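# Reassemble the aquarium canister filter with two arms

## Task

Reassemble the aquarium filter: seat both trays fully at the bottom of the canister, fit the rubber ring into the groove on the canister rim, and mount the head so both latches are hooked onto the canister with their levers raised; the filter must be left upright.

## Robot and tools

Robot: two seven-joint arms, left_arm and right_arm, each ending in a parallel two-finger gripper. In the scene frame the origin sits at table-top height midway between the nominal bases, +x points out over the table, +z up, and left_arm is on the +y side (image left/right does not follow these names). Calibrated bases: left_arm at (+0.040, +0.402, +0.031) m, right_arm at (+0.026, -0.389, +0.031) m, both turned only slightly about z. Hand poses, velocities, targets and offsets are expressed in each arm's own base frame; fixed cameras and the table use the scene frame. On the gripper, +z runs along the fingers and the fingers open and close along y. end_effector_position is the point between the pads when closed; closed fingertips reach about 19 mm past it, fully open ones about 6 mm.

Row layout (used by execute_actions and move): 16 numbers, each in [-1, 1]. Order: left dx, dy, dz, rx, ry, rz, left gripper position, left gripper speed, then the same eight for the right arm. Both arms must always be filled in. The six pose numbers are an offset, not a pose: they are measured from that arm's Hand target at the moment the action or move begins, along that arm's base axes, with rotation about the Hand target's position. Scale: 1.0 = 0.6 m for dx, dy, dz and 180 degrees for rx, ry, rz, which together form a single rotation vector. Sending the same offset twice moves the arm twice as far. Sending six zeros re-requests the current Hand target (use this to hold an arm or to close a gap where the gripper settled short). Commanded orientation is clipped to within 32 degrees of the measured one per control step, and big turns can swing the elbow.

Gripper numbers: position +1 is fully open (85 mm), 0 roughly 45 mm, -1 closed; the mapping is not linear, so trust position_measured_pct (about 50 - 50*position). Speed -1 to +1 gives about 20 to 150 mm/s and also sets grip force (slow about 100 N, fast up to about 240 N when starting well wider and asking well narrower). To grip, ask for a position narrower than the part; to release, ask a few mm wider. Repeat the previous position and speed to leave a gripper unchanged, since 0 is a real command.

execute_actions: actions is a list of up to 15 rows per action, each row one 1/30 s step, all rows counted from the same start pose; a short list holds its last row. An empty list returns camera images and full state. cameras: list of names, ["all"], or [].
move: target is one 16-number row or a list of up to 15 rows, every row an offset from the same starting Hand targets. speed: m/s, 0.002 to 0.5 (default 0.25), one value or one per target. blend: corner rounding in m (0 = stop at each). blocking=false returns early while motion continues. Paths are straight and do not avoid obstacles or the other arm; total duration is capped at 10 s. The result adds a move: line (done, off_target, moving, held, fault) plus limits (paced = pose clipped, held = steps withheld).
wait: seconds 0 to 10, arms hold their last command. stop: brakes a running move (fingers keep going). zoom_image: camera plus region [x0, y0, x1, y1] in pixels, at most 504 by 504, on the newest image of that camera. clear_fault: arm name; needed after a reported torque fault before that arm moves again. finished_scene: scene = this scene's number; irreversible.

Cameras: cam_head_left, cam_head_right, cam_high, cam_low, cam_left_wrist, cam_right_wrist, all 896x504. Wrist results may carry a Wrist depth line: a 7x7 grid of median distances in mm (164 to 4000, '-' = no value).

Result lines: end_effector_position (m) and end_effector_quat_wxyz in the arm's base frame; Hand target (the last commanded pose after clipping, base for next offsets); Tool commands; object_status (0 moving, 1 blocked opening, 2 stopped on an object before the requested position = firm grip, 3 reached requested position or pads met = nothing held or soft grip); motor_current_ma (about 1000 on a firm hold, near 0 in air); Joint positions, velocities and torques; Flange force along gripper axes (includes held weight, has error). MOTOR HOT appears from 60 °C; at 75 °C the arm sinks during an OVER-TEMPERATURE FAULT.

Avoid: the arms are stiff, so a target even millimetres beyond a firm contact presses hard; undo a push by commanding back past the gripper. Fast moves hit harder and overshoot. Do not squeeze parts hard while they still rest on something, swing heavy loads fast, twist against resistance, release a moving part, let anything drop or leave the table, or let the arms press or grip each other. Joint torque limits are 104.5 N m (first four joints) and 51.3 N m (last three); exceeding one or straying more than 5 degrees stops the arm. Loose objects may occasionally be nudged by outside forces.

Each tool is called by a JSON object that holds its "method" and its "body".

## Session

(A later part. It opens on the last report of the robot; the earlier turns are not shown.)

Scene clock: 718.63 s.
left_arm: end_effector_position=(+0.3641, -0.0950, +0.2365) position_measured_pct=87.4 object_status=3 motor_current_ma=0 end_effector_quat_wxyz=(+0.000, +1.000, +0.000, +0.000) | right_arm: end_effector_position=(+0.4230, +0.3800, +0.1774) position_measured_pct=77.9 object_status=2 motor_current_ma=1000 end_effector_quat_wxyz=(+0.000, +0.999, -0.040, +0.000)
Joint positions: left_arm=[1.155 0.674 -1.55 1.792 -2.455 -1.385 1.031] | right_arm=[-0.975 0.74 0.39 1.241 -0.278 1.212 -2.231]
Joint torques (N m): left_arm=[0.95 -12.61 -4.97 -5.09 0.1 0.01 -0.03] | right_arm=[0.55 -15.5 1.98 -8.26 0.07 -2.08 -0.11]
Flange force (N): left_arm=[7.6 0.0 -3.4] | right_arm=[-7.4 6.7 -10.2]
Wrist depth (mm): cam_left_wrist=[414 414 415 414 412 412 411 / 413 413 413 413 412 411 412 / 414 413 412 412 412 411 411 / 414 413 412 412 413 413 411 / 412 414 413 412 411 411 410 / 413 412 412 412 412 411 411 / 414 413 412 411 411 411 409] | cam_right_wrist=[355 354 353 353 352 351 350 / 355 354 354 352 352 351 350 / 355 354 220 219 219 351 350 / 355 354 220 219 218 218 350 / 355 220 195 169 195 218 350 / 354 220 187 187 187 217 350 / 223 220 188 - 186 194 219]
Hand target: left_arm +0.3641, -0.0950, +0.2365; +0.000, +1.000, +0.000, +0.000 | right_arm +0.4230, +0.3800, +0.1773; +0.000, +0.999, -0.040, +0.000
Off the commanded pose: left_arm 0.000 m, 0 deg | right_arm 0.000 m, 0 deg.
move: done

{"method": "move", "body": {"target": [0,0,0,0,0,0,-0.75,-1,0,0,-0.0035,0,0,0,-0.65,-1], "speed": 0.01, "cameras": ["cam_low"]}}

{"method": "zoom_image", "body": {"camera": "cam_low", "region": [340, 150, 440, 250]}}

Scene clock: 728.23 s.
left_arm: end_effector_position=(+0.3641, -0.0950, +0.2365) position_measured_pct=87.4 object_status=3 motor_current_ma=0 end_effector_quat_wxyz=(+0.000, +1.000, +0.000, +0.000) | right_arm: end_effector_position=(+0.4230, +0.3800, +0.1754) position_measured_pct=77.9 object_status=2 motor_current_ma=1000 end_effector_quat_wxyz=(+0.000, +0.999, -0.040, +0.000)
Joint positions: left_arm=[1.155 0.674 -1.55 1.792 -2.455 -1.385 1.031] | right_arm=[-0.975 0.741 0.39 1.244 -0.279 1.207 -2.23]
Joint torques (N m): left_arm=[0.99 -12.59 -4.95 -5.08 0.12 -0.03 -0.03] | right_arm=[1.15 12 -1.66 -2.06 -0.76 -8.99 -0.13]
Flange force (N): left_arm=[7.6 -0.1 -3.4] | right_arm=[-22.9 21.5 -64.8]
Wrist depth (mm): cam_left_wrist=[414 413 414 412 413 413 411 / 414 414 414 413 412 412 411 / 413 413 413 412 413 412 410 / 413 414 412 412 411 411 411 / 413 413 413 411 411 411 411 / 412 411 412 411 409 411 410 / 412 413 412 412 412 412 409] | cam_right_wrist=[356 355 353 352 352 350 350 / 355 355 353 352 352 350 350 / 355 354 220 219 219 350 349 / 355 354 220 219 218 218 349 / 355 220 196 169 194 218 349 / 355 220 188 187 187 216 349 / 223 220 187 - 186 194 219]
Hand target: left_arm +0.3641, -0.0950, +0.2365; +0.000, +1.000, +0.000, +0.000 | right_arm +0.4230, +0.3800, +0.1752; +0.000, +0.999, -0.040, +0.000
Off the commanded pose: left_arm 0.000 m, 0 deg | right_arm 0.000 m, 0 deg.
move: done
Images, in order (width x height): cam_low 896x504.

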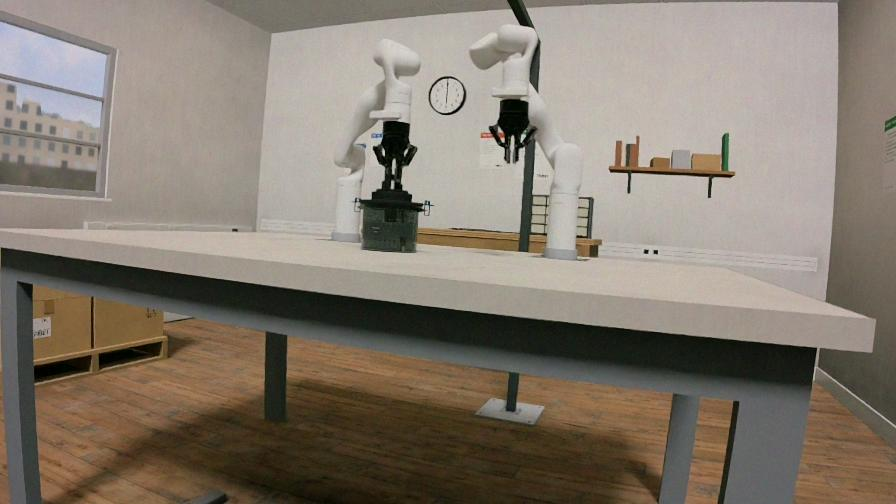

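Scaled by 5.040 from the camera's 896x504 image, which has a finer 1280x720 frame.

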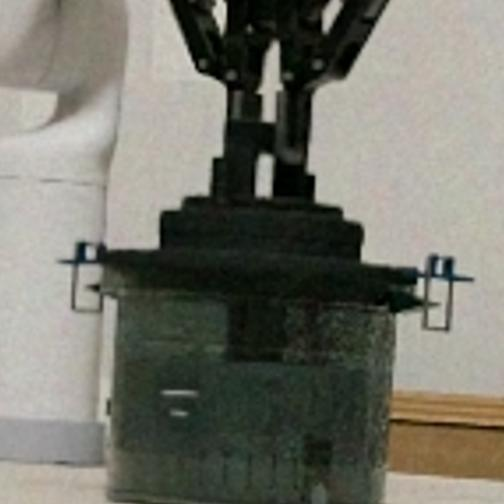

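{"method": "move", "body": {"target": [0,0,0,0,0,0,-0.75,-1,-0.0015,-0.0013,0.0008,0,0,0,-0.65,-1], "speed": 0.01}}

Scene clock: 737.50 s.
left_arm: end_effector_position=(+0.3641, -0.0950, +0.2365) position_measured_pct=87.4 object_status=3 motor_current_ma=0 end_effector_quat_wxyz=(+0.000, +1.000, +0.000, +0.000) | right_arm: end_effector_position=(+0.4221, +0.3793, +0.1757) position_measured_pct=77.9 object_status=2 motor_current_ma=1000 end_effector_quat_wxyz=(+0.000, +0.999, -0.040, +0.000)
Joint positions: left_arm=[1.155 0.674 -1.55 1.792 -2.455 -1.385 1.031] | right_arm=[-0.976 0.739 0.39 1.249 -0.278 1.205 -2.23]
Joint torques (N m): left_arm=[0.96 -12.55 -4.96 -5.07 0.09 -0.04 -0.02] | right_arm=[0.32 5.35 -1.66 4.7 0.21 0.64 -0.08]
Flange force (N): left_arm=[7.6 -0.1 -3.4] | right_arm=[-4.0 3.6 -45.0]
Wrist depth (mm): cam_left_wrist=[413 413 413 414 412 412 411 / 415 414 413 411 410 411 411 / 413 414 413 413 411 411 411 / 412 413 412 411 413 411 411 / 413 412 413 412 413 411 410 / 413 412 413 412 412 410 410 / 413 414 411 413 412 410 408] | cam_right_wrist=[356 355 354 353 351 351 350 / 356 355 354 352 352 351 350 / 355 354 220 219 219 350 350 / 355 355 220 219 218 218 349 / 355 220 196 169 195 218 349 / 355 220 188 187 187 217 349 / 223 220 188 - 186 194 219]
Hand target: left_arm +0.3641, -0.0950, +0.2365; +0.000, +1.000, +0.000, +0.000 | right_arm +0.4221, +0.3792, +0.1757; +0.000, +0.999, -0.040, +0.000
Off the commanded pose: left_arm 0.000 m, 0 deg | right_arm 0.000 m, 0 deg.
move: done

{"method": "move", "body": {"target": [[0.0713,-0.10,0,-0.4047,-0.3718,-0.4047,-1,0,0,0,0,0,0,0,-0.65,-1],[0.0713,-0.181,-0.1275,-0.4047,-0.3718,-0.4047,-1,0,0,0,0,0,0,0,-0.65,-1]], "speed": 0.2, "blend": [0.03,0], "cameras": ["cam_left_wrist","cam_high","cam_low"]}}

Scene clock: 786.93 s.
left_arm: end_effector_position=(+0.4069, -0.2036, +0.1600) position_measured_pct=98.7 object_status=3 motor_current_ma=990 end_effector_quat_wxyz=(+0.520, +0.478, -0.521, +0.479) | right_arm: end_effector_position=(+0.4221, +0.3792, +0.1757) position_measured_pct=77.9 object_status=2 motor_current_ma=1000 end_effector_quat_wxyz=(+0.000, +0.999, -0.040, +0.000)
Joint positions: left_arm=[0.012 1.178 -0.457 1.794 -1.758 -2.025 -1.46] | right_arm=[-0.976 0.739 0.39 1.249 -0.278 1.205 -2.23]
Joint torques (N m): left_arm=[0.93 -20.8 0.08 0.77 0.37 -3.13 -0.03] | right_arm=[0.32 4.67 -1.56 5.04 0.29 1.11 -0.12]
Flange force (N): left_arm=[-3.6 -5.8 -4.3] | right_arm=[-2.5 2.1 -43.7]
Wrist depth (mm): cam_left_wrist=[3234 3172 371 323 3349 3299 636 / 3188 3234 3315 322 3453 3383 708 / 3188 3142 3234 298 3299 3332 734 / 3203 3250 3142 335 3366 3299 769 / 3250 3219 3234 347 3332 3315 736 / 3250 3219 1230 346 1282 2420 732 / 907 926 337 321 350 988 727] | cam_right_wrist=[356 355 354 352 352 351 350 / 356 355 354 352 352 350 350 / 355 354 220 219 219 350 350 / 355 354 220 219 218 218 350 / 355 220 196 169 195 218 349 / 355 220 188 187 187 217 348 / 223 220 188 - 186 194 219]
Hand target: left_arm +0.4069, -0.2036, +0.1600; +0.520, +0.478, -0.521, +0.479 | right_arm +0.4221, +0.3792, +0.1757; +0.000, +0.999, -0.040, +0.000
Off the commanded pose: left_arm 0.000 m, 0 deg | right_arm 0.000 m, 0 deg.
move: done
Images, in order (width x height): cam_high 896x504, cam_low 896x504, cam_left_wrist 896x504.

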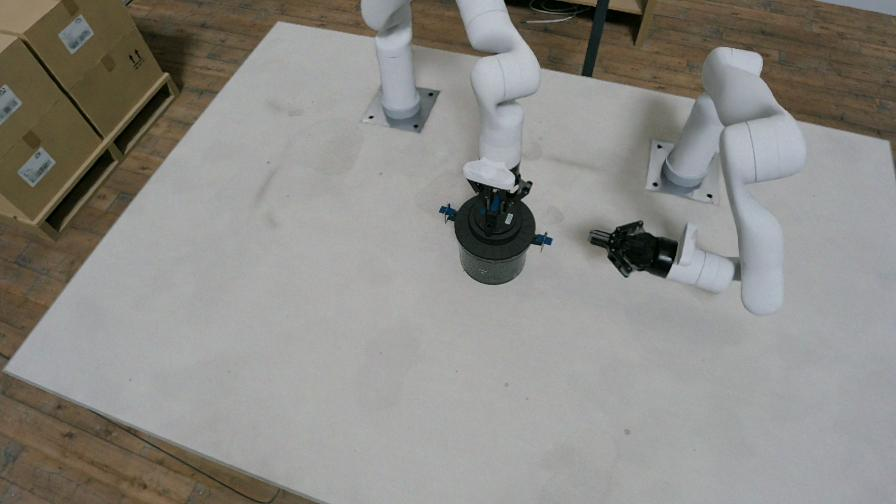

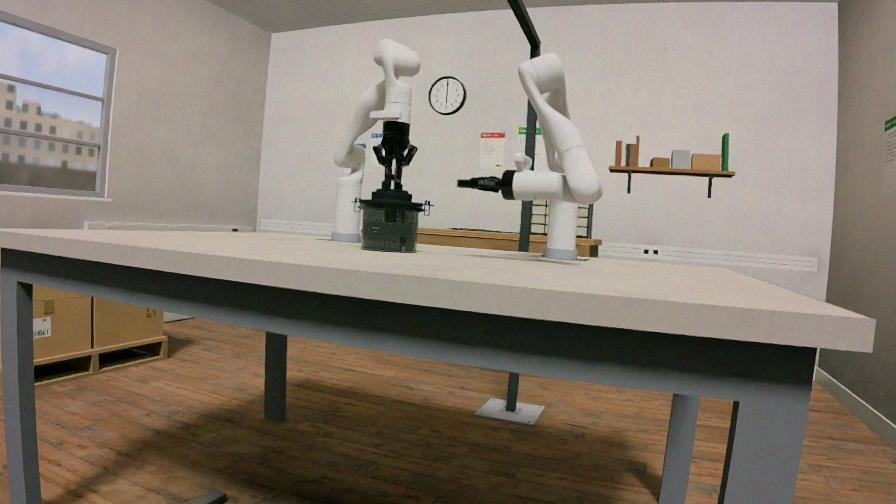

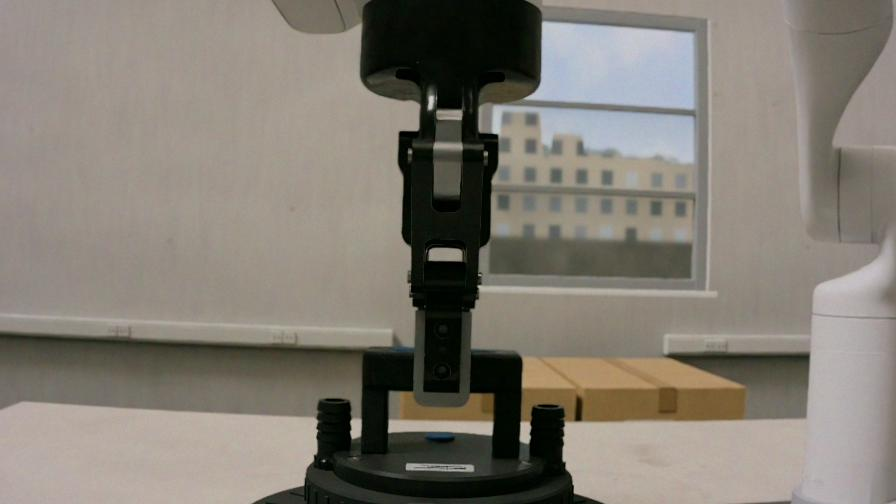

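{"method": "move", "body": {"target": [[-0.0,-0.02,-0.1417,0,0,0,-1,0,0,0,0,0,0,0,-0.65,-1],[-0.0017,-0.075,-0.1417,0,0,0,-1,0,0,0,0,0,0,0,-0.65,-1]], "speed": 0.12, "blend": [0.01,0], "cameras": ["cam_left_wrist","cam_low"]}}

{"method": "zoom_image", "body": {"camera": "cam_low", "region": [390, 180, 470, 230]}}

Scene clock: 800.20 s.
left_arm: end_effector_position=(+0.4059, -0.2486, +0.0750) position_measured_pct=98.7 object_status=3 motor_current_ma=990 end_effector_quat_wxyz=(+0.520, +0.478, -0.521, +0.479) | right_arm: end_effector_position=(+0.4221, +0.3792, +0.1757) position_measured_pct=77.9 object_status=2 motor_current_ma=1000 end_effector_quat_wxyz=(+0.000, +0.999, -0.040, +0.000)
Joint positions: left_arm=[0.068 1.362 -0.377 1.719 -1.646 -1.944 -1.528] | right_arm=[-0.976 0.739 0.39 1.249 -0.278 1.205 -2.23]
Joint torques (N m): left_arm=[0.76 -21.08 0.79 1.45 0.05 -3.04 -0.05] | right_arm=[0.35 4.68 -1.51 5.04 0.27 1.11 -0.11]
Flange force (N): left_arm=[-4.3 -6.0 -3.3] | right_arm=[-2.6 2.1 -43.6]
Wrist depth (mm): cam_left_wrist=[3142 3157 3219 289 3282 3315 694 / 3142 3219 3219 3315 3299 3188 699 / 3157 3250 3157 302 3234 3266 3418 / 3172 3113 303 270 305 3366 3315 / 3070 3098 266 257 266 3234 714 / 863 802 237 202 239 876 708 / 564 617 338 207 341 665 628] | cam_right_wrist=[356 355 355 353 352 351 350 / 356 355 354 353 352 351 349 / 355 355 220 219 219 350 350 / 356 354 220 219 218 218 349 / 355 220 196 169 195 218 349 / 355 220 188 187 187 217 348 / 223 220 188 - 186 194 219]
Hand target: left_arm +0.4059, -0.2486, +0.0750; +0.520, +0.478, -0.521, +0.479 | right_arm +0.4221, +0.3792, +0.1757; +0.000, +0.999, -0.040, +0.000
Off the commanded pose: left_arm 0.000 m, 0 deg | right_arm 0.000 m, 0 deg.
move: done
Images, in order (width x height): cam_low 896x504, cam_left_wrist 896x504.

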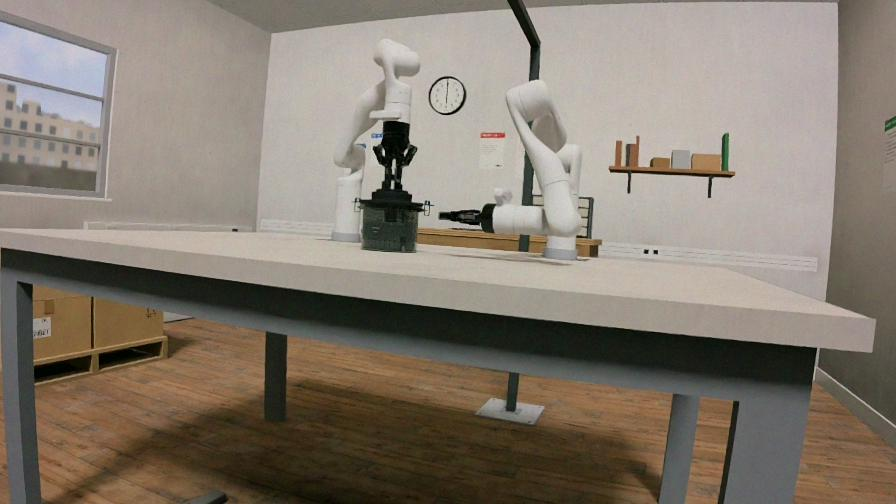

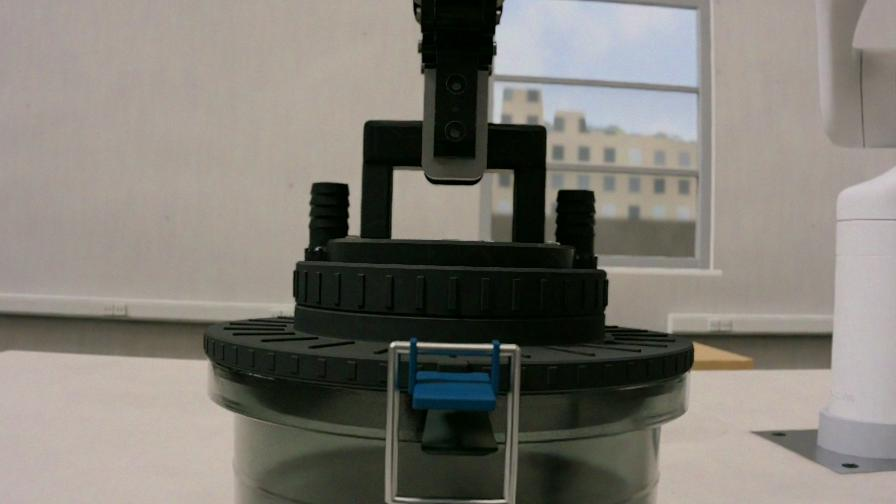

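Scaled by 6.300 from the camera's 896x504 image, which has a finer 1280x720 frame.

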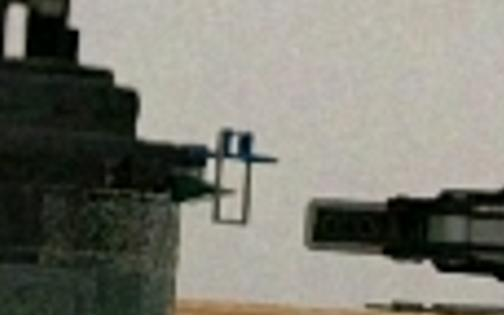

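{"method": "move", "body": {"target": [[-0.0038,0,0.0133,0,0,0,-1,0,0,0,0,0,0,0,-0.65,-1],[-0.0072,-0.0465,0.0133,0,0,0,-1,0,0,0,0,0,0,0,-0.65,-1]], "speed": 0.04, "blend": [0.003,0], "cameras": ["cam_left_wrist","cam_low"]}}

{"method": "zoom_image", "body": {"camera": "cam_low", "region": [390, 180, 450, 220]}}

Scene clock: 825.10 s.
left_arm: end_effector_position=(+0.4016, -0.2765, +0.0830) position_measured_pct=98.7 object_status=3 motor_current_ma=990 end_effector_quat_wxyz=(+0.520, +0.478, -0.521, +0.479) | right_arm: end_effector_position=(+0.4221, +0.3792, +0.1757) position_measured_pct=77.9 object_status=2 motor_current_ma=1000 end_effector_quat_wxyz=(+0.000, +0.999, -0.040, +0.000)
Joint positions: left_arm=[0.117 1.336 -0.354 1.756 -1.604 -1.917 -1.523] | right_arm=[-0.976 0.739 0.39 1.249 -0.278 1.205 -2.23]
Joint torques (N m): left_arm=[0.94 -21.01 0.9 1.46 0.22 -2.98 -0.04] | right_arm=[0.31 4.66 -1.54 5.09 0.26 1.1 -0.11]
Flange force (N): left_arm=[-4.3 -6.1 -3.5] | right_arm=[-2.4 1.9 -43.7]
Wrist depth (mm): cam_left_wrist=[3055 3142 3157 258 3299 3250 667 / 3128 3157 3157 3157 3250 3299 677 / 3128 3219 277 274 275 3315 3349 / 3098 3098 279 305 279 3299 3299 / 3098 3084 245 231 243 3234 3188 / 913 233 214 220 222 255 709 / 599 601 216 176 210 638 649] | cam_right_wrist=[356 355 353 353 352 351 350 / 356 355 354 352 352 351 350 / 356 355 220 219 219 350 350 / 355 355 220 219 219 218 350 / 355 220 196 169 195 218 349 / 355 220 188 187 187 217 349 / 223 220 188 - 186 194 219]
Hand target: left_arm +0.4015, -0.2765, +0.0829; +0.520, +0.478, -0.521, +0.479 | right_arm +0.4221, +0.3792, +0.1757; +0.000, +0.999, -0.040, +0.000
Off the commanded pose: left_arm 0.000 m, 0 deg | right_arm 0.000 m, 0 deg.
move: done
Images, in order (width x height): cam_low 896x504, cam_left_wrist 896x504.

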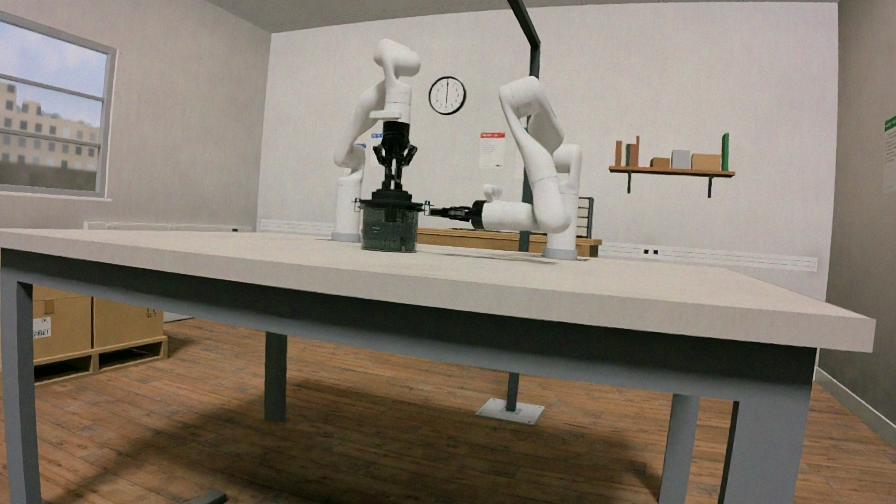

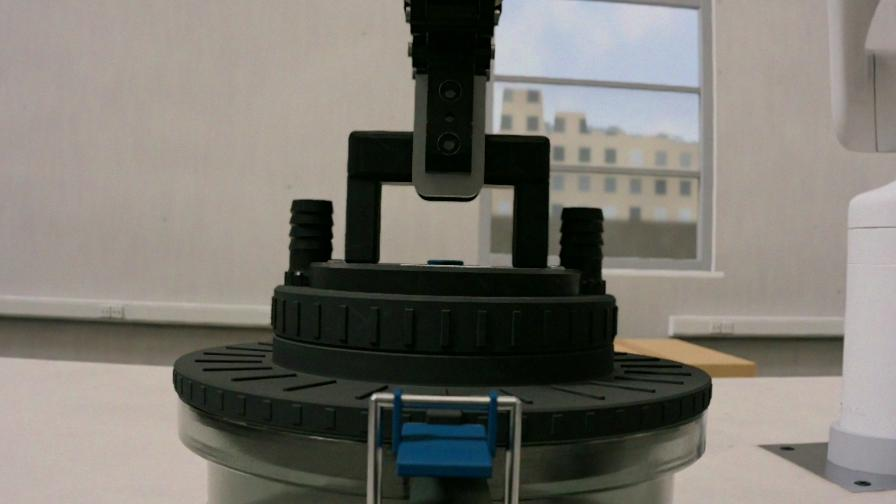

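Scaled by 8.400 from the camera's 896x504 image, which has a finer 1280x720 frame.

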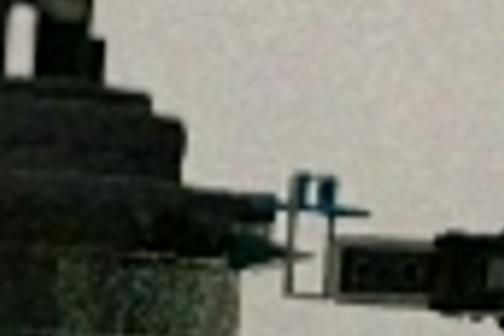

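{"method": "move", "body": {"target": [[0,0,0.0122,0,0,0,-1,0,0,0,0,0,0,0,-0.65,-1],[-0.0002,-0.0025,0.0267,0,0,0,-1,0,0,0,0,0,0,0,-0.65,-1],[-0.0008,-0.01,0.0395,0,0,0,-1,0,0,0,0,0,0,0,-0.65,-1]], "speed": 0.025, "blend": [0.001,0.001,0], "cameras": ["cam_low"]}}

{"method": "zoom_image", "body": {"camera": "cam_low", "region": [390, 180, 450, 220]}}

Scene clock: 840.33 s.
left_arm: end_effector_position=(+0.4011, -0.2825, +0.1066) position_measured_pct=98.7 object_status=3 motor_current_ma=990 end_effector_quat_wxyz=(+0.520, +0.478, -0.521, +0.479) | right_arm: end_effector_position=(+0.4221, +0.3792, +0.1757) position_measured_pct=77.9 object_status=2 motor_current_ma=1000 end_effector_quat_wxyz=(+0.000, +0.999, -0.040, +0.000)
Joint positions: left_arm=[0.131 1.279 -0.357 1.794 -1.603 -1.916 -1.5] | right_arm=[-0.976 0.739 0.39 1.249 -0.278 1.205 -2.23]
Joint torques (N m): left_arm=[1.35 -21.64 1.47 1.26 0.33 -3.52 -0.06] | right_arm=[0.28 4.59 -1.59 4.96 0.29 1.11 -0.12]
Flange force (N): left_arm=[-5.6 -6.2 -4.3] | right_arm=[-2.6 2.3 -43.4]
Wrist depth (mm): cam_left_wrist=[3113 3157 3157 234 3250 3188 638 / 3070 3113 3172 255 3250 3266 667 / 3041 3157 3084 3203 3157 3282 3282 / 3098 3142 272 267 269 3250 3266 / 3113 3188 272 298 271 3266 3188 / 1028 1052 238 225 241 2326 949 / 673 233 229 223 231 260 676] | cam_right_wrist=[356 355 354 353 352 351 350 / 356 355 354 353 352 350 350 / 355 355 220 219 219 351 349 / 355 355 220 219 218 218 350 / 355 220 195 169 195 218 349 / 355 220 188 187 187 216 349 / 220 220 188 - 186 194 219]
Hand target: left_arm +0.4011, -0.2825, +0.1066; +0.520, +0.478, -0.521, +0.479 | right_arm +0.4221, +0.3792, +0.1757; +0.000, +0.999, -0.040, +0.000
Off the commanded pose: left_arm 0.000 m, 0 deg | right_arm 0.000 m, 0 deg.
move: done
Images, in order (width x height): cam_low 896x504.

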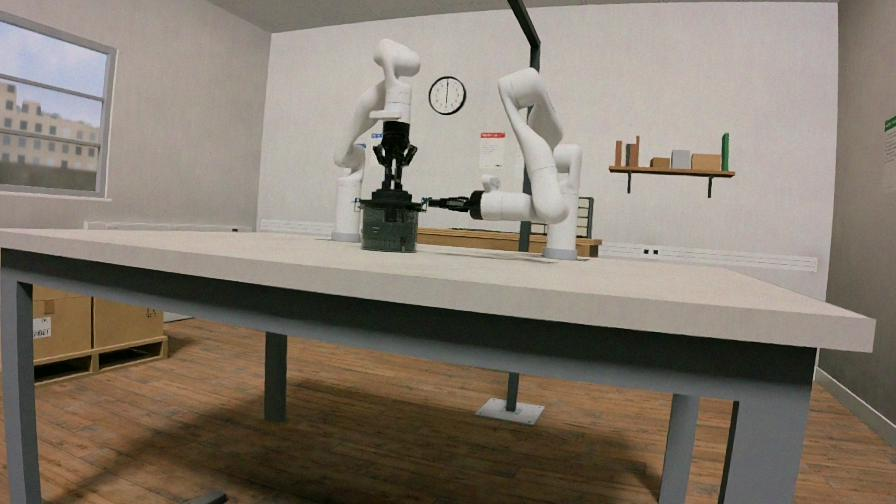

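Scaled by 8.400 from the camera's 896x504 image, which has a finer 1280x720 frame.

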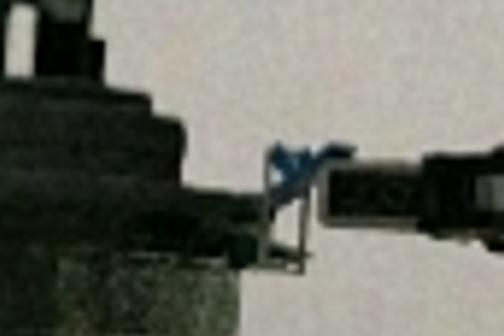

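{"method": "move", "body": {"target": [[-0.00095,-0.0112,0.0095,0,0,0,-1,0,0,0,0,0,0,0,-0.65,-1],[-0.0018,-0.0214,0.0137,0,0,0,-1,0,0,0,0,0,0,0,-0.65,-1]], "speed": 0.02, "blend": [0.001,0], "cameras": ["cam_low"]}}

{"method": "zoom_image", "body": {"camera": "cam_low", "region": [390, 180, 450, 220]}}

Scene clock: 852.10 s.
left_arm: end_effector_position=(+0.4000, -0.2953, +0.1149) position_measured_pct=98.7 object_status=3 motor_current_ma=990 end_effector_quat_wxyz=(+0.521, +0.478, -0.521, +0.479) | right_arm: end_effector_position=(+0.4220, +0.3792, +0.1757) position_measured_pct=77.9 object_status=2 motor_current_ma=1000 end_effector_quat_wxyz=(+0.000, +0.999, -0.040, +0.000)
Joint positions: left_arm=[0.154 1.256 -0.347 1.811 -1.583 -1.903 -1.487] | right_arm=[-0.976 0.739 0.39 1.249 -0.278 1.205 -2.23]
Joint torques (N m): left_arm=[1 -20.93 0.98 1.17 0.27 -3.12 -0.05] | right_arm=[1.42 3.81 -0.58 6.19 0.98 2.4 -0.03]
Flange force (N): left_arm=[-4.0 -6.3 -3.1] | right_arm=[-1.3 -2.2 -41.0]
Wrist depth (mm): cam_left_wrist=[3172 3203 3142 218 3219 3219 617 / 3070 3128 3084 243 - 3203 653 / 3128 3142 3128 3219 3128 3234 3188 / 3028 3142 3172 254 3299 3282 3203 / 3014 3113 259 2621 260 3234 3250 / 1073 3084 239 223 243 2351 1091 / 742 260 220 171 220 295 703] | cam_right_wrist=[356 355 354 354 352 351 350 / 356 355 354 353 352 350 350 / 356 354 220 219 219 350 350 / 355 355 220 219 218 218 349 / 356 220 196 169 194 218 349 / 355 221 188 187 187 216 349 / 207 220 188 - 186 194 219]
Hand target: left_arm +0.4000, -0.2953, +0.1149; +0.520, +0.478, -0.521, +0.479 | right_arm +0.4220, +0.3792, +0.1757; +0.000, +0.999, -0.040, +0.000
Off the commanded pose: left_arm 0.000 m, 0 deg | right_arm 0.000 m, 0 deg.
move: done
Images, in order (width x height): cam_low 896x504.

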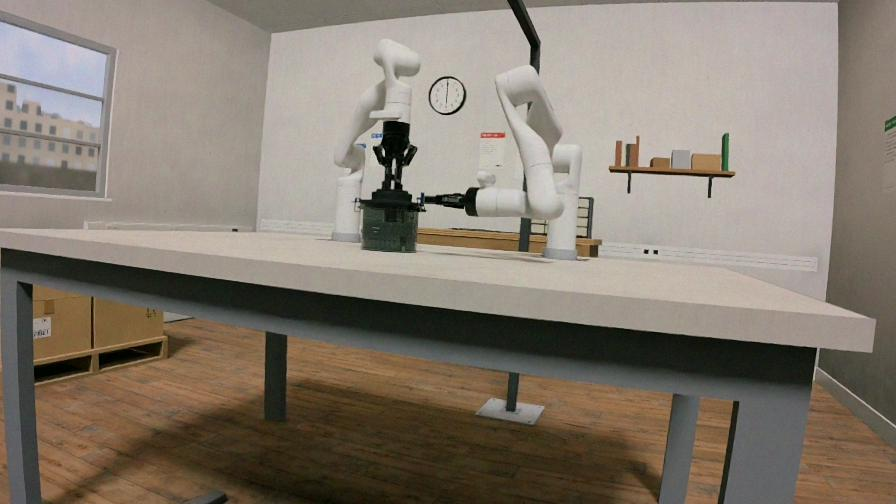

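Scaled by 8.400 from the camera's 896x504 image, which has a finer 1280x720 frame.

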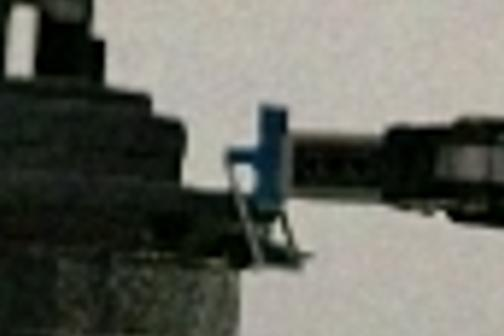

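{"method": "move", "body": {"target": [[0.0065,0.08,0,0,0,0,-1,0,0,0,0,0,0,0,-0.65,-1],[0.0065,0.12,0.1,0,0,0,-1,0,0,0,0,0,0,0,-0.65,-1],[-0.02,0.16,0.36,0.4161,0.351,0.3849,-0.2,0,0,0,0,0,0,0,-0.65,-1]], "speed": [0.06,0.15,0.2], "blend": [0.01,0.03,0], "cameras": ["cam_low","cam_left_wrist"]}}

{"method": "zoom_image", "body": {"camera": "cam_low", "region": [340, 150, 440, 250]}}

Scene clock: 885.07 s.
left_arm: end_effector_position=(+0.3880, -0.1993, +0.3309) position_measured_pct=60.2 object_status=0 motor_current_ma=0 end_effector_quat_wxyz=(+0.000, +0.999, -0.043, +0.000) | right_arm: end_effector_position=(+0.4221, +0.3792, +0.1757) position_measured_pct=77.9 object_status=2 motor_current_ma=1000 end_effector_quat_wxyz=(+0.000, +0.999, -0.040, +0.000)
Joint positions: left_arm=[1.133 0.494 -1.162 1.386 -2.692 -1.547 1.494] | right_arm=[-0.976 0.739 0.39 1.249 -0.278 1.205 -2.23]
Joint torques (N m): left_arm=[0.96 -14.61 -3.27 -6.39 0.06 0.01 -0.01] | right_arm=[1.35 3.78 -0.59 6.19 0.98 2.35 -0.05]
Flange force (N): left_arm=[9.3 1.5 -5.1] | right_arm=[-1.1 -2.2 -41.1]
Wrist depth (mm): cam_left_wrist=[508 508 507 507 504 507 503 / 508 508 508 507 506 505 505 / 506 507 507 504 506 503 503 / 506 507 508 504 505 506 372 / 507 505 506 505 503 442 348 / 505 508 505 504 503 503 348 / 508 506 505 503 503 504 371] | cam_right_wrist=[356 355 354 353 351 351 350 / 356 354 354 353 351 351 350 / 355 354 220 220 219 351 350 / 355 354 220 219 218 218 349 / 355 220 196 169 194 218 349 / 355 220 188 187 187 216 348 / 209 220 188 - 186 194 219]
Hand target: left_arm +0.3880, -0.1993, +0.3309; +0.000, +0.999, -0.043, +0.000 | right_arm +0.4221, +0.3792, +0.1757; +0.000, +0.999, -0.040, +0.000
Off the commanded pose: left_arm 0.000 m, 0 deg | right_arm 0.000 m, 0 deg.
move: done
Images, in order (width x height): cam_low 896x504, cam_left_wrist 896x504.

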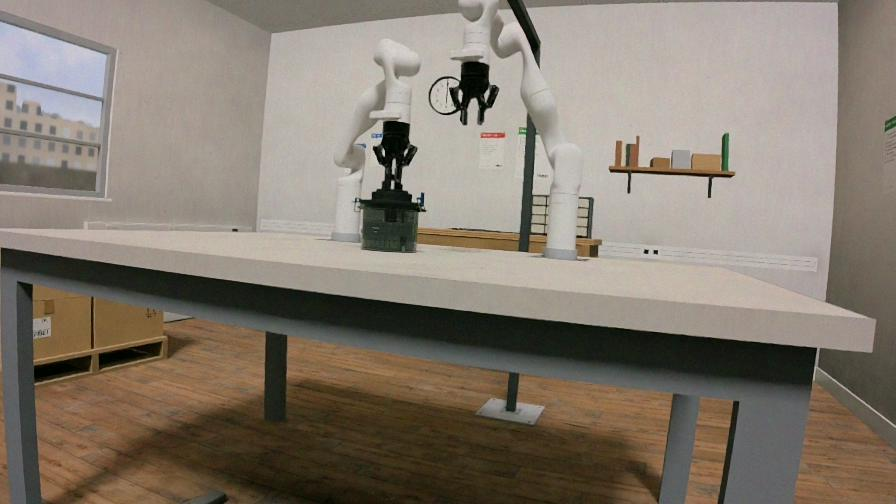

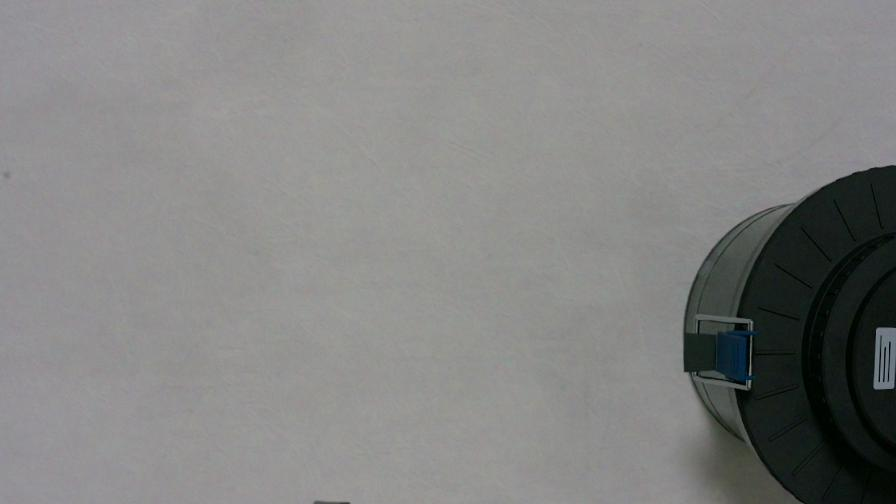

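Scaled by 5.040 from the camera's 896x504 image, which has a finer 1280x720 frame.

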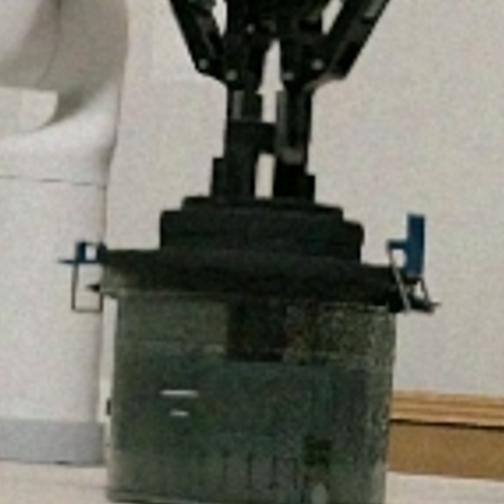

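{"method": "move", "body": {"target": [[0,0,0,0,0,0,-0.2,0,0,0,0.0047,0,0,0,-0.65,-1],[0,0,0,0,0,0,-0.2,0,0,0,0.0047,0,0,0,-0.2,-1],[0,0,0,0,0,0,-0.2,0,0,0,0.05,0,0,0,-0.2,-1],[0,0,0,0,0,0,-0.2,0,0,0,0.22,0,0,0,-0.2,-1],[-0.005,-0.2,0,0,0,0,-0.2,0,-0.02,-0.3653,0.22,0.3535,-0.4139,0.3849,-1,0]], "speed": [0.01,0.02,0.05,0.12,0.2], "blend": [0,0,0.01,0.03,0], "cameras": ["cam_low","cam_left_wrist","cam_right_wrist","cam_high"]}}

{"method": "zoom_image", "body": {"camera": "cam_low", "region": [340, 150, 440, 250]}}

Scene clock: 924.27 s.
left_arm: end_effector_position=(+0.3850, -0.3194, +0.3309) position_measured_pct=60.2 object_status=3 motor_current_ma=0 end_effector_quat_wxyz=(+0.000, +0.999, -0.043, +0.000) | right_arm: end_effector_position=(+0.4101, +0.1600, +0.3077) position_measured_pct=98.7 object_status=0 motor_current_ma=380 end_effector_quat_wxyz=(+0.480, -0.519, -0.480, -0.519)
Joint positions: left_arm=[1.189 0.635 -1.098 1.151 -2.583 -1.652 1.721] | right_arm=[0.203 0.751 0.157 1.98 -1.391 1.763 1.184]
Joint torques (N m): left_arm=[0.92 -18.46 -3.7 -5.86 0.05 -0.02 -0.06] | right_arm=[0.37 -16.8 -0.9 -3.73 -1.02 3.06 -0.08]
Flange force (N): left_arm=[9.6 4.7 -5.7] | right_arm=[-0.5 -2.8 2.0]
Wrist depth (mm): cam_left_wrist=[507 508 507 505 505 507 503 / 507 508 507 507 505 503 504 / 508 507 505 503 503 502 502 / 506 506 504 506 372 347 502 / 506 505 505 502 348 338 369 / 507 503 507 370 347 336 368 / 506 505 503 504 372 331 501] | cam_right_wrist=[2294 2326 2335 423 422 2394 2394 / 2343 2335 2318 424 2351 2376 2411 / 2326 2351 2335 401 2360 2385 2429 / 2310 2310 2343 431 2376 2402 2402 / 2318 2326 2343 2351 2368 2360 2402 / 2326 2326 2351 2360 2402 2394 2394 / 2318 2351 2351 2360 2368 2351 2394]
Hand target: left_arm +0.3850, -0.3194, +0.3309; +0.000, +0.999, -0.043, +0.000 | right_arm +0.4101, +0.1600, +0.3077; +0.480, -0.519, -0.480, -0.519
Off the commanded pose: left_arm 0.000 m, 0 deg | right_arm 0.000 m, 0 deg.
move: done
Images, in order (width x height): cam_high 896x504, cam_low 896x504, cam_left_wrist 896x504, cam_right_wrist 896x504.

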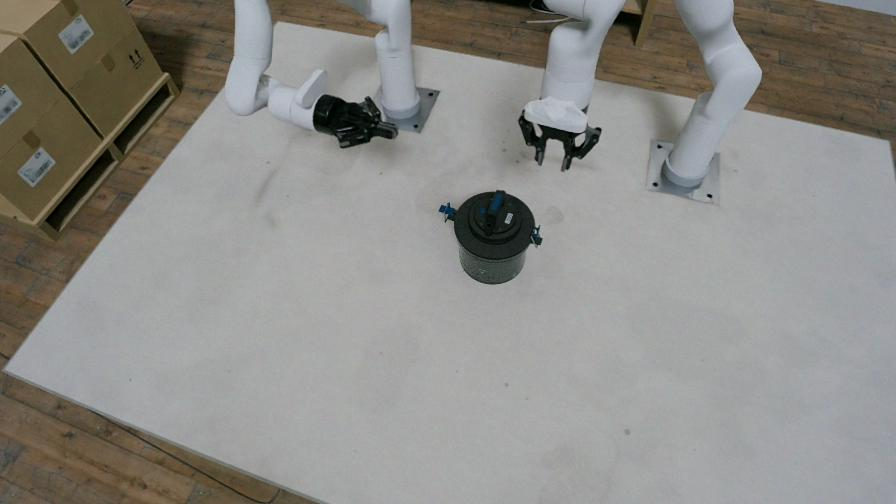

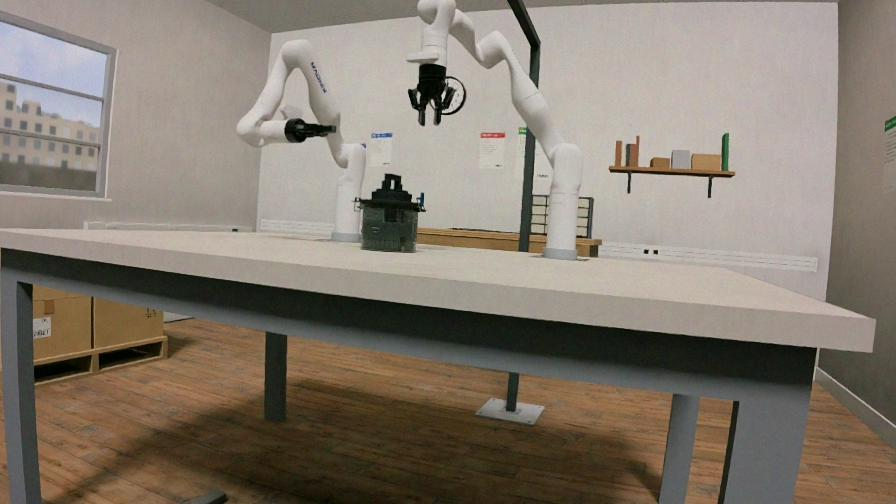

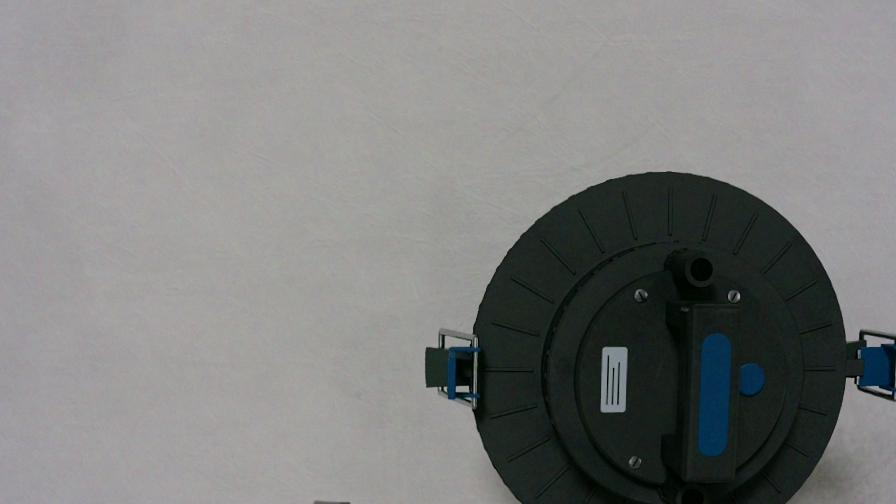

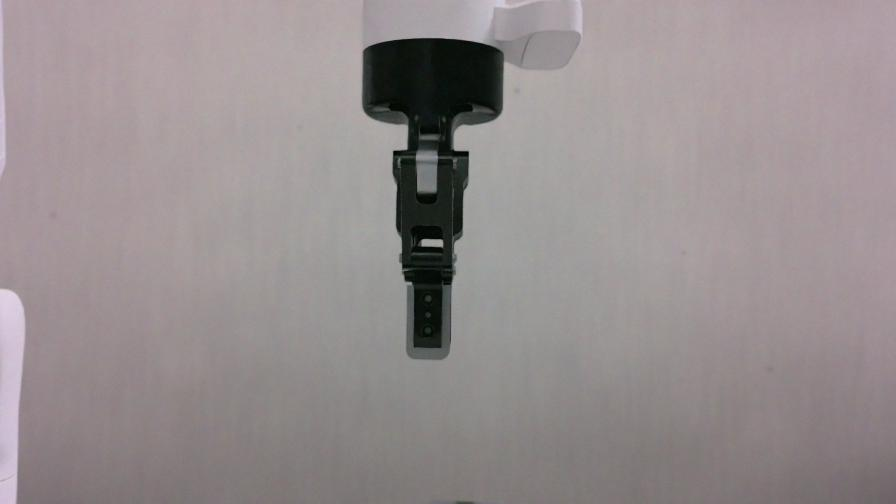

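Scaled by 5.040 from the camera's 896x504 image, which has a finer 1280x720 frame.

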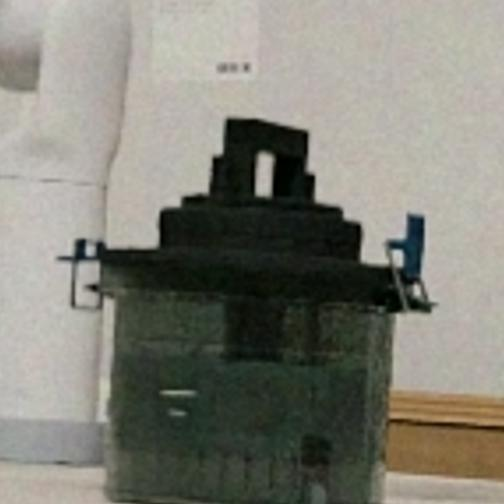

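{"method": "move", "body": {"target": [[0.0017,-0.1575,-0.135,0,0,0,-0.2,-1,0,0,-0.2,0,0,0,-1,0],[0.0017,-0.1575,-0.2565,0,0,0,-0.2,-1,0,0,-0.3712,0,0,0,-1,0],[0.0017,-0.1575,-0.2565,0,0,0,-0.65,-1,0,0,-0.3712,0,0,0,-1,0]], "speed": [0.15,0.06,0.06], "blend": [0.01,0,0], "cameras": ["cam_low","cam_right_wrist"]}}

{"method": "zoom_image", "body": {"camera": "cam_low", "region": [320, 170, 400, 220]}}

Scene clock: 955.93 s.
left_arm: end_effector_position=(+0.3860, -0.4139, +0.1770) position_measured_pct=77.9 object_status=0 motor_current_ma=1000 end_effector_quat_wxyz=(+0.000, +0.999, -0.043, +0.000) | right_arm: end_effector_position=(+0.4100, +0.1600, +0.0850) position_measured_pct=98.7 object_status=3 motor_current_ma=1000 end_effector_quat_wxyz=(+0.480, -0.519, -0.480, -0.519)
Joint positions: left_arm=[1.239 0.886 -1.001 1.218 -2.419 -1.397 1.794] | right_arm=[0.229 1.303 0.114 1.822 -1.391 1.682 1.572]
Joint torques (N m): left_arm=[0.18 -20.65 -4.96 -3.96 -0.66 -0.04 -0.19] | right_arm=[0.34 -19.06 -1.55 -0.49 0.09 3.28 -0.09]
Flange force (N): left_arm=[8.6 7.9 -5.1] | right_arm=[1.1 -2.9 1.8]
Wrist depth (mm): cam_left_wrist=[353 352 352 353 351 351 351 / 353 353 352 352 351 351 350 / 352 353 218 218 218 351 350 / 353 219 219 217 218 217 350 / 353 218 195 186 194 217 351 / 352 219 186 - 186 217 349 / 206 219 186 - 186 217 219] | cam_right_wrist=[2343 2326 2310 321 2360 2368 2420 / 2310 2343 2351 349 2368 2402 2411 / 2302 2335 2310 349 2385 2368 2394 / 2318 2326 362 327 363 2360 2394 / 2302 2326 324 312 327 2376 2402 / 961 968 292 255 291 1008 1151 / 718 673 399 263 404 745 691]
Hand target: left_arm +0.3860, -0.4138, +0.1770; +0.000, +0.999, -0.043, +0.000 | right_arm +0.4100, +0.1600, +0.0850; +0.480, -0.519, -0.480, -0.519
Off the commanded pose: left_arm 0.000 m, 0 deg | right_arm 0.000 m, 0 deg.
move: done
Images, in order (width x height): cam_low 896x504, cam_right_wrist 896x504.

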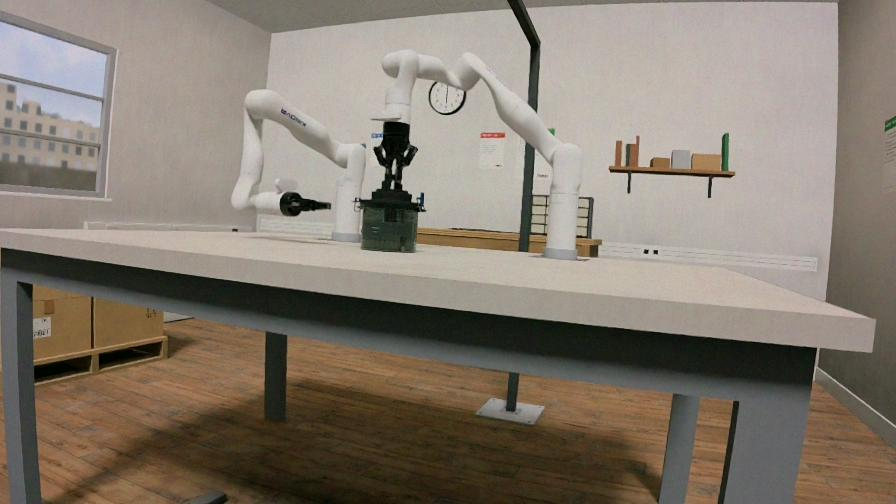

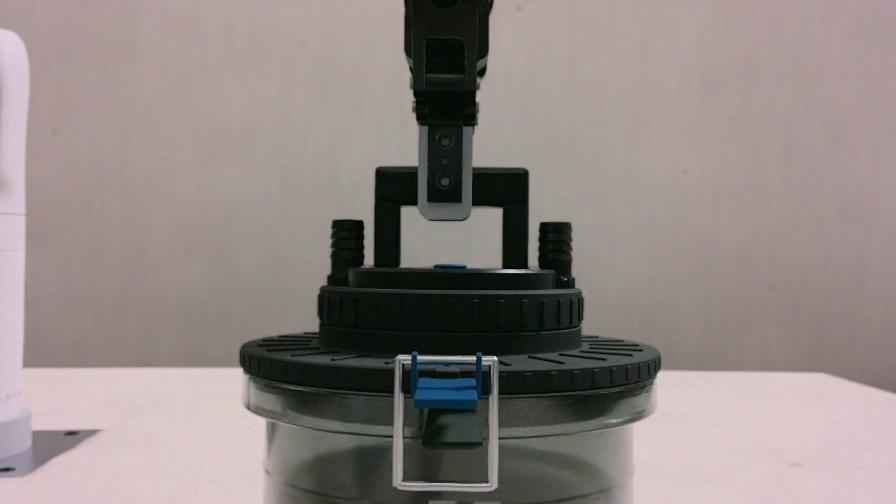

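Scaled by 6.300 from the camera's 896x504 image, which has a finer 1280x720 frame.

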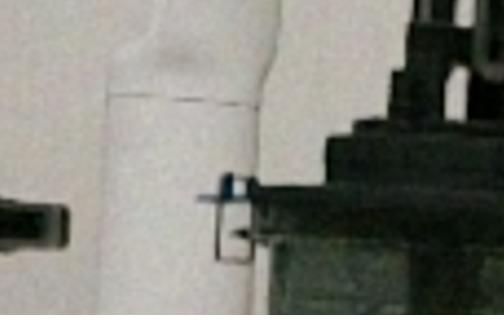

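{"method": "move", "body": {"target": [[0,0,-0.0025,0.005,0,0,-0.65,-1,0.0017,0,-0.0117,0,0,0,-1,0],[0,0,-0.0042,0.01,0,0,-0.65,-1,0.0017,0.1373,-0.0117,0,0,0,-1,0]], "speed": [0.02,0.05], "cameras": ["cam_low","cam_right_wrist"]}}

{"method": "zoom_image", "body": {"camera": "cam_low", "region": [330, 175, 390, 215]}}

Scene clock: 978.17 s.
left_arm: end_effector_position=(+0.3860, -0.4138, +0.1745) position_measured_pct=77.9 object_status=2 motor_current_ma=1000 end_effector_quat_wxyz=(-0.016, +0.999, -0.043, -0.001) | right_arm: end_effector_position=(+0.4111, +0.2424, +0.0779) position_measured_pct=98.7 object_status=3 motor_current_ma=1000 end_effector_quat_wxyz=(+0.480, -0.519, -0.480, -0.519)
Joint positions: left_arm=[1.241 0.905 -1.005 1.189 -2.435 -1.419 1.815] | right_arm=[0.096 1.314 0.02 1.875 -1.547 1.589 1.618]
Joint torques (N m): left_arm=[-2.33 6.4 1.94 3.33 -0.89 4.37 -0.23] | right_arm=[0.33 -18.96 -2.25 -0.43 0.25 3.37 -0.1]
Flange force (N): left_arm=[-6.1 -0.9 -57.0] | right_arm=[1.3 -3.2 1.4]
Wrist depth (mm): cam_left_wrist=[358 355 352 352 350 348 346 / 357 355 352 351 349 347 346 / 358 355 219 218 217 348 346 / 357 220 219 218 217 216 345 / 356 220 195 186 193 216 345 / 357 220 187 - 185 215 344 / 209 220 187 - 185 214 216] | cam_right_wrist=[2232 2248 2255 260 2286 2286 2302 / 2240 2255 2263 273 2302 2294 2310 / 2248 2271 2248 273 274 2294 2310 / 2248 2240 277 240 276 2278 2310 / 2232 2248 244 229 236 2310 2310 / 927 225 213 186 206 222 1098 / 689 639 308 178 178 610 662]
Hand target: left_arm +0.3860, -0.4138, +0.1745; -0.016, +0.999, -0.043, -0.001 | right_arm +0.4111, +0.2424, +0.0780; +0.480, -0.519, -0.480, -0.519
Off the commanded pose: left_arm 0.000 m, 0 deg | right_arm 0.000 m, 0 deg.
move: done
Images, in order (width x height): cam_low 896x504, cam_right_wrist 896x504.

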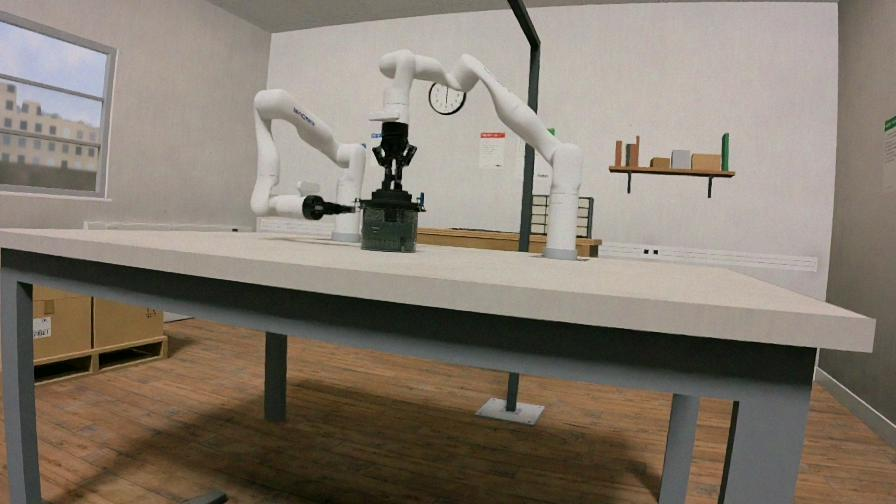

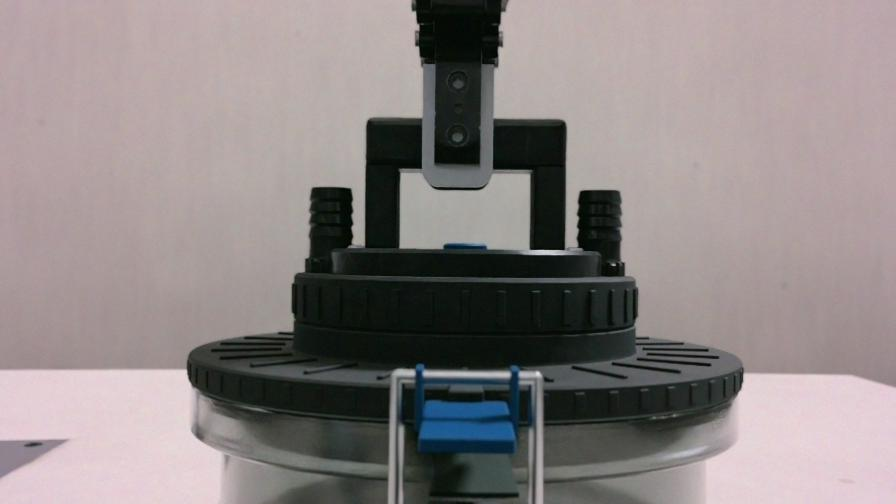

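Scaled by 8.400 from the camera's 896x504 image, which has a finer 1280x720 frame.

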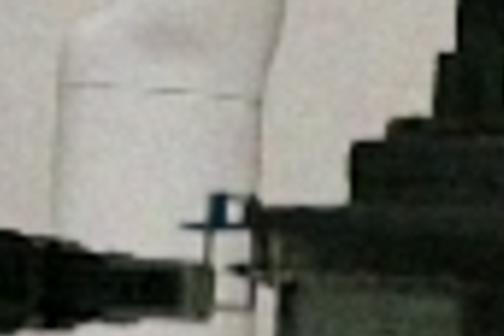

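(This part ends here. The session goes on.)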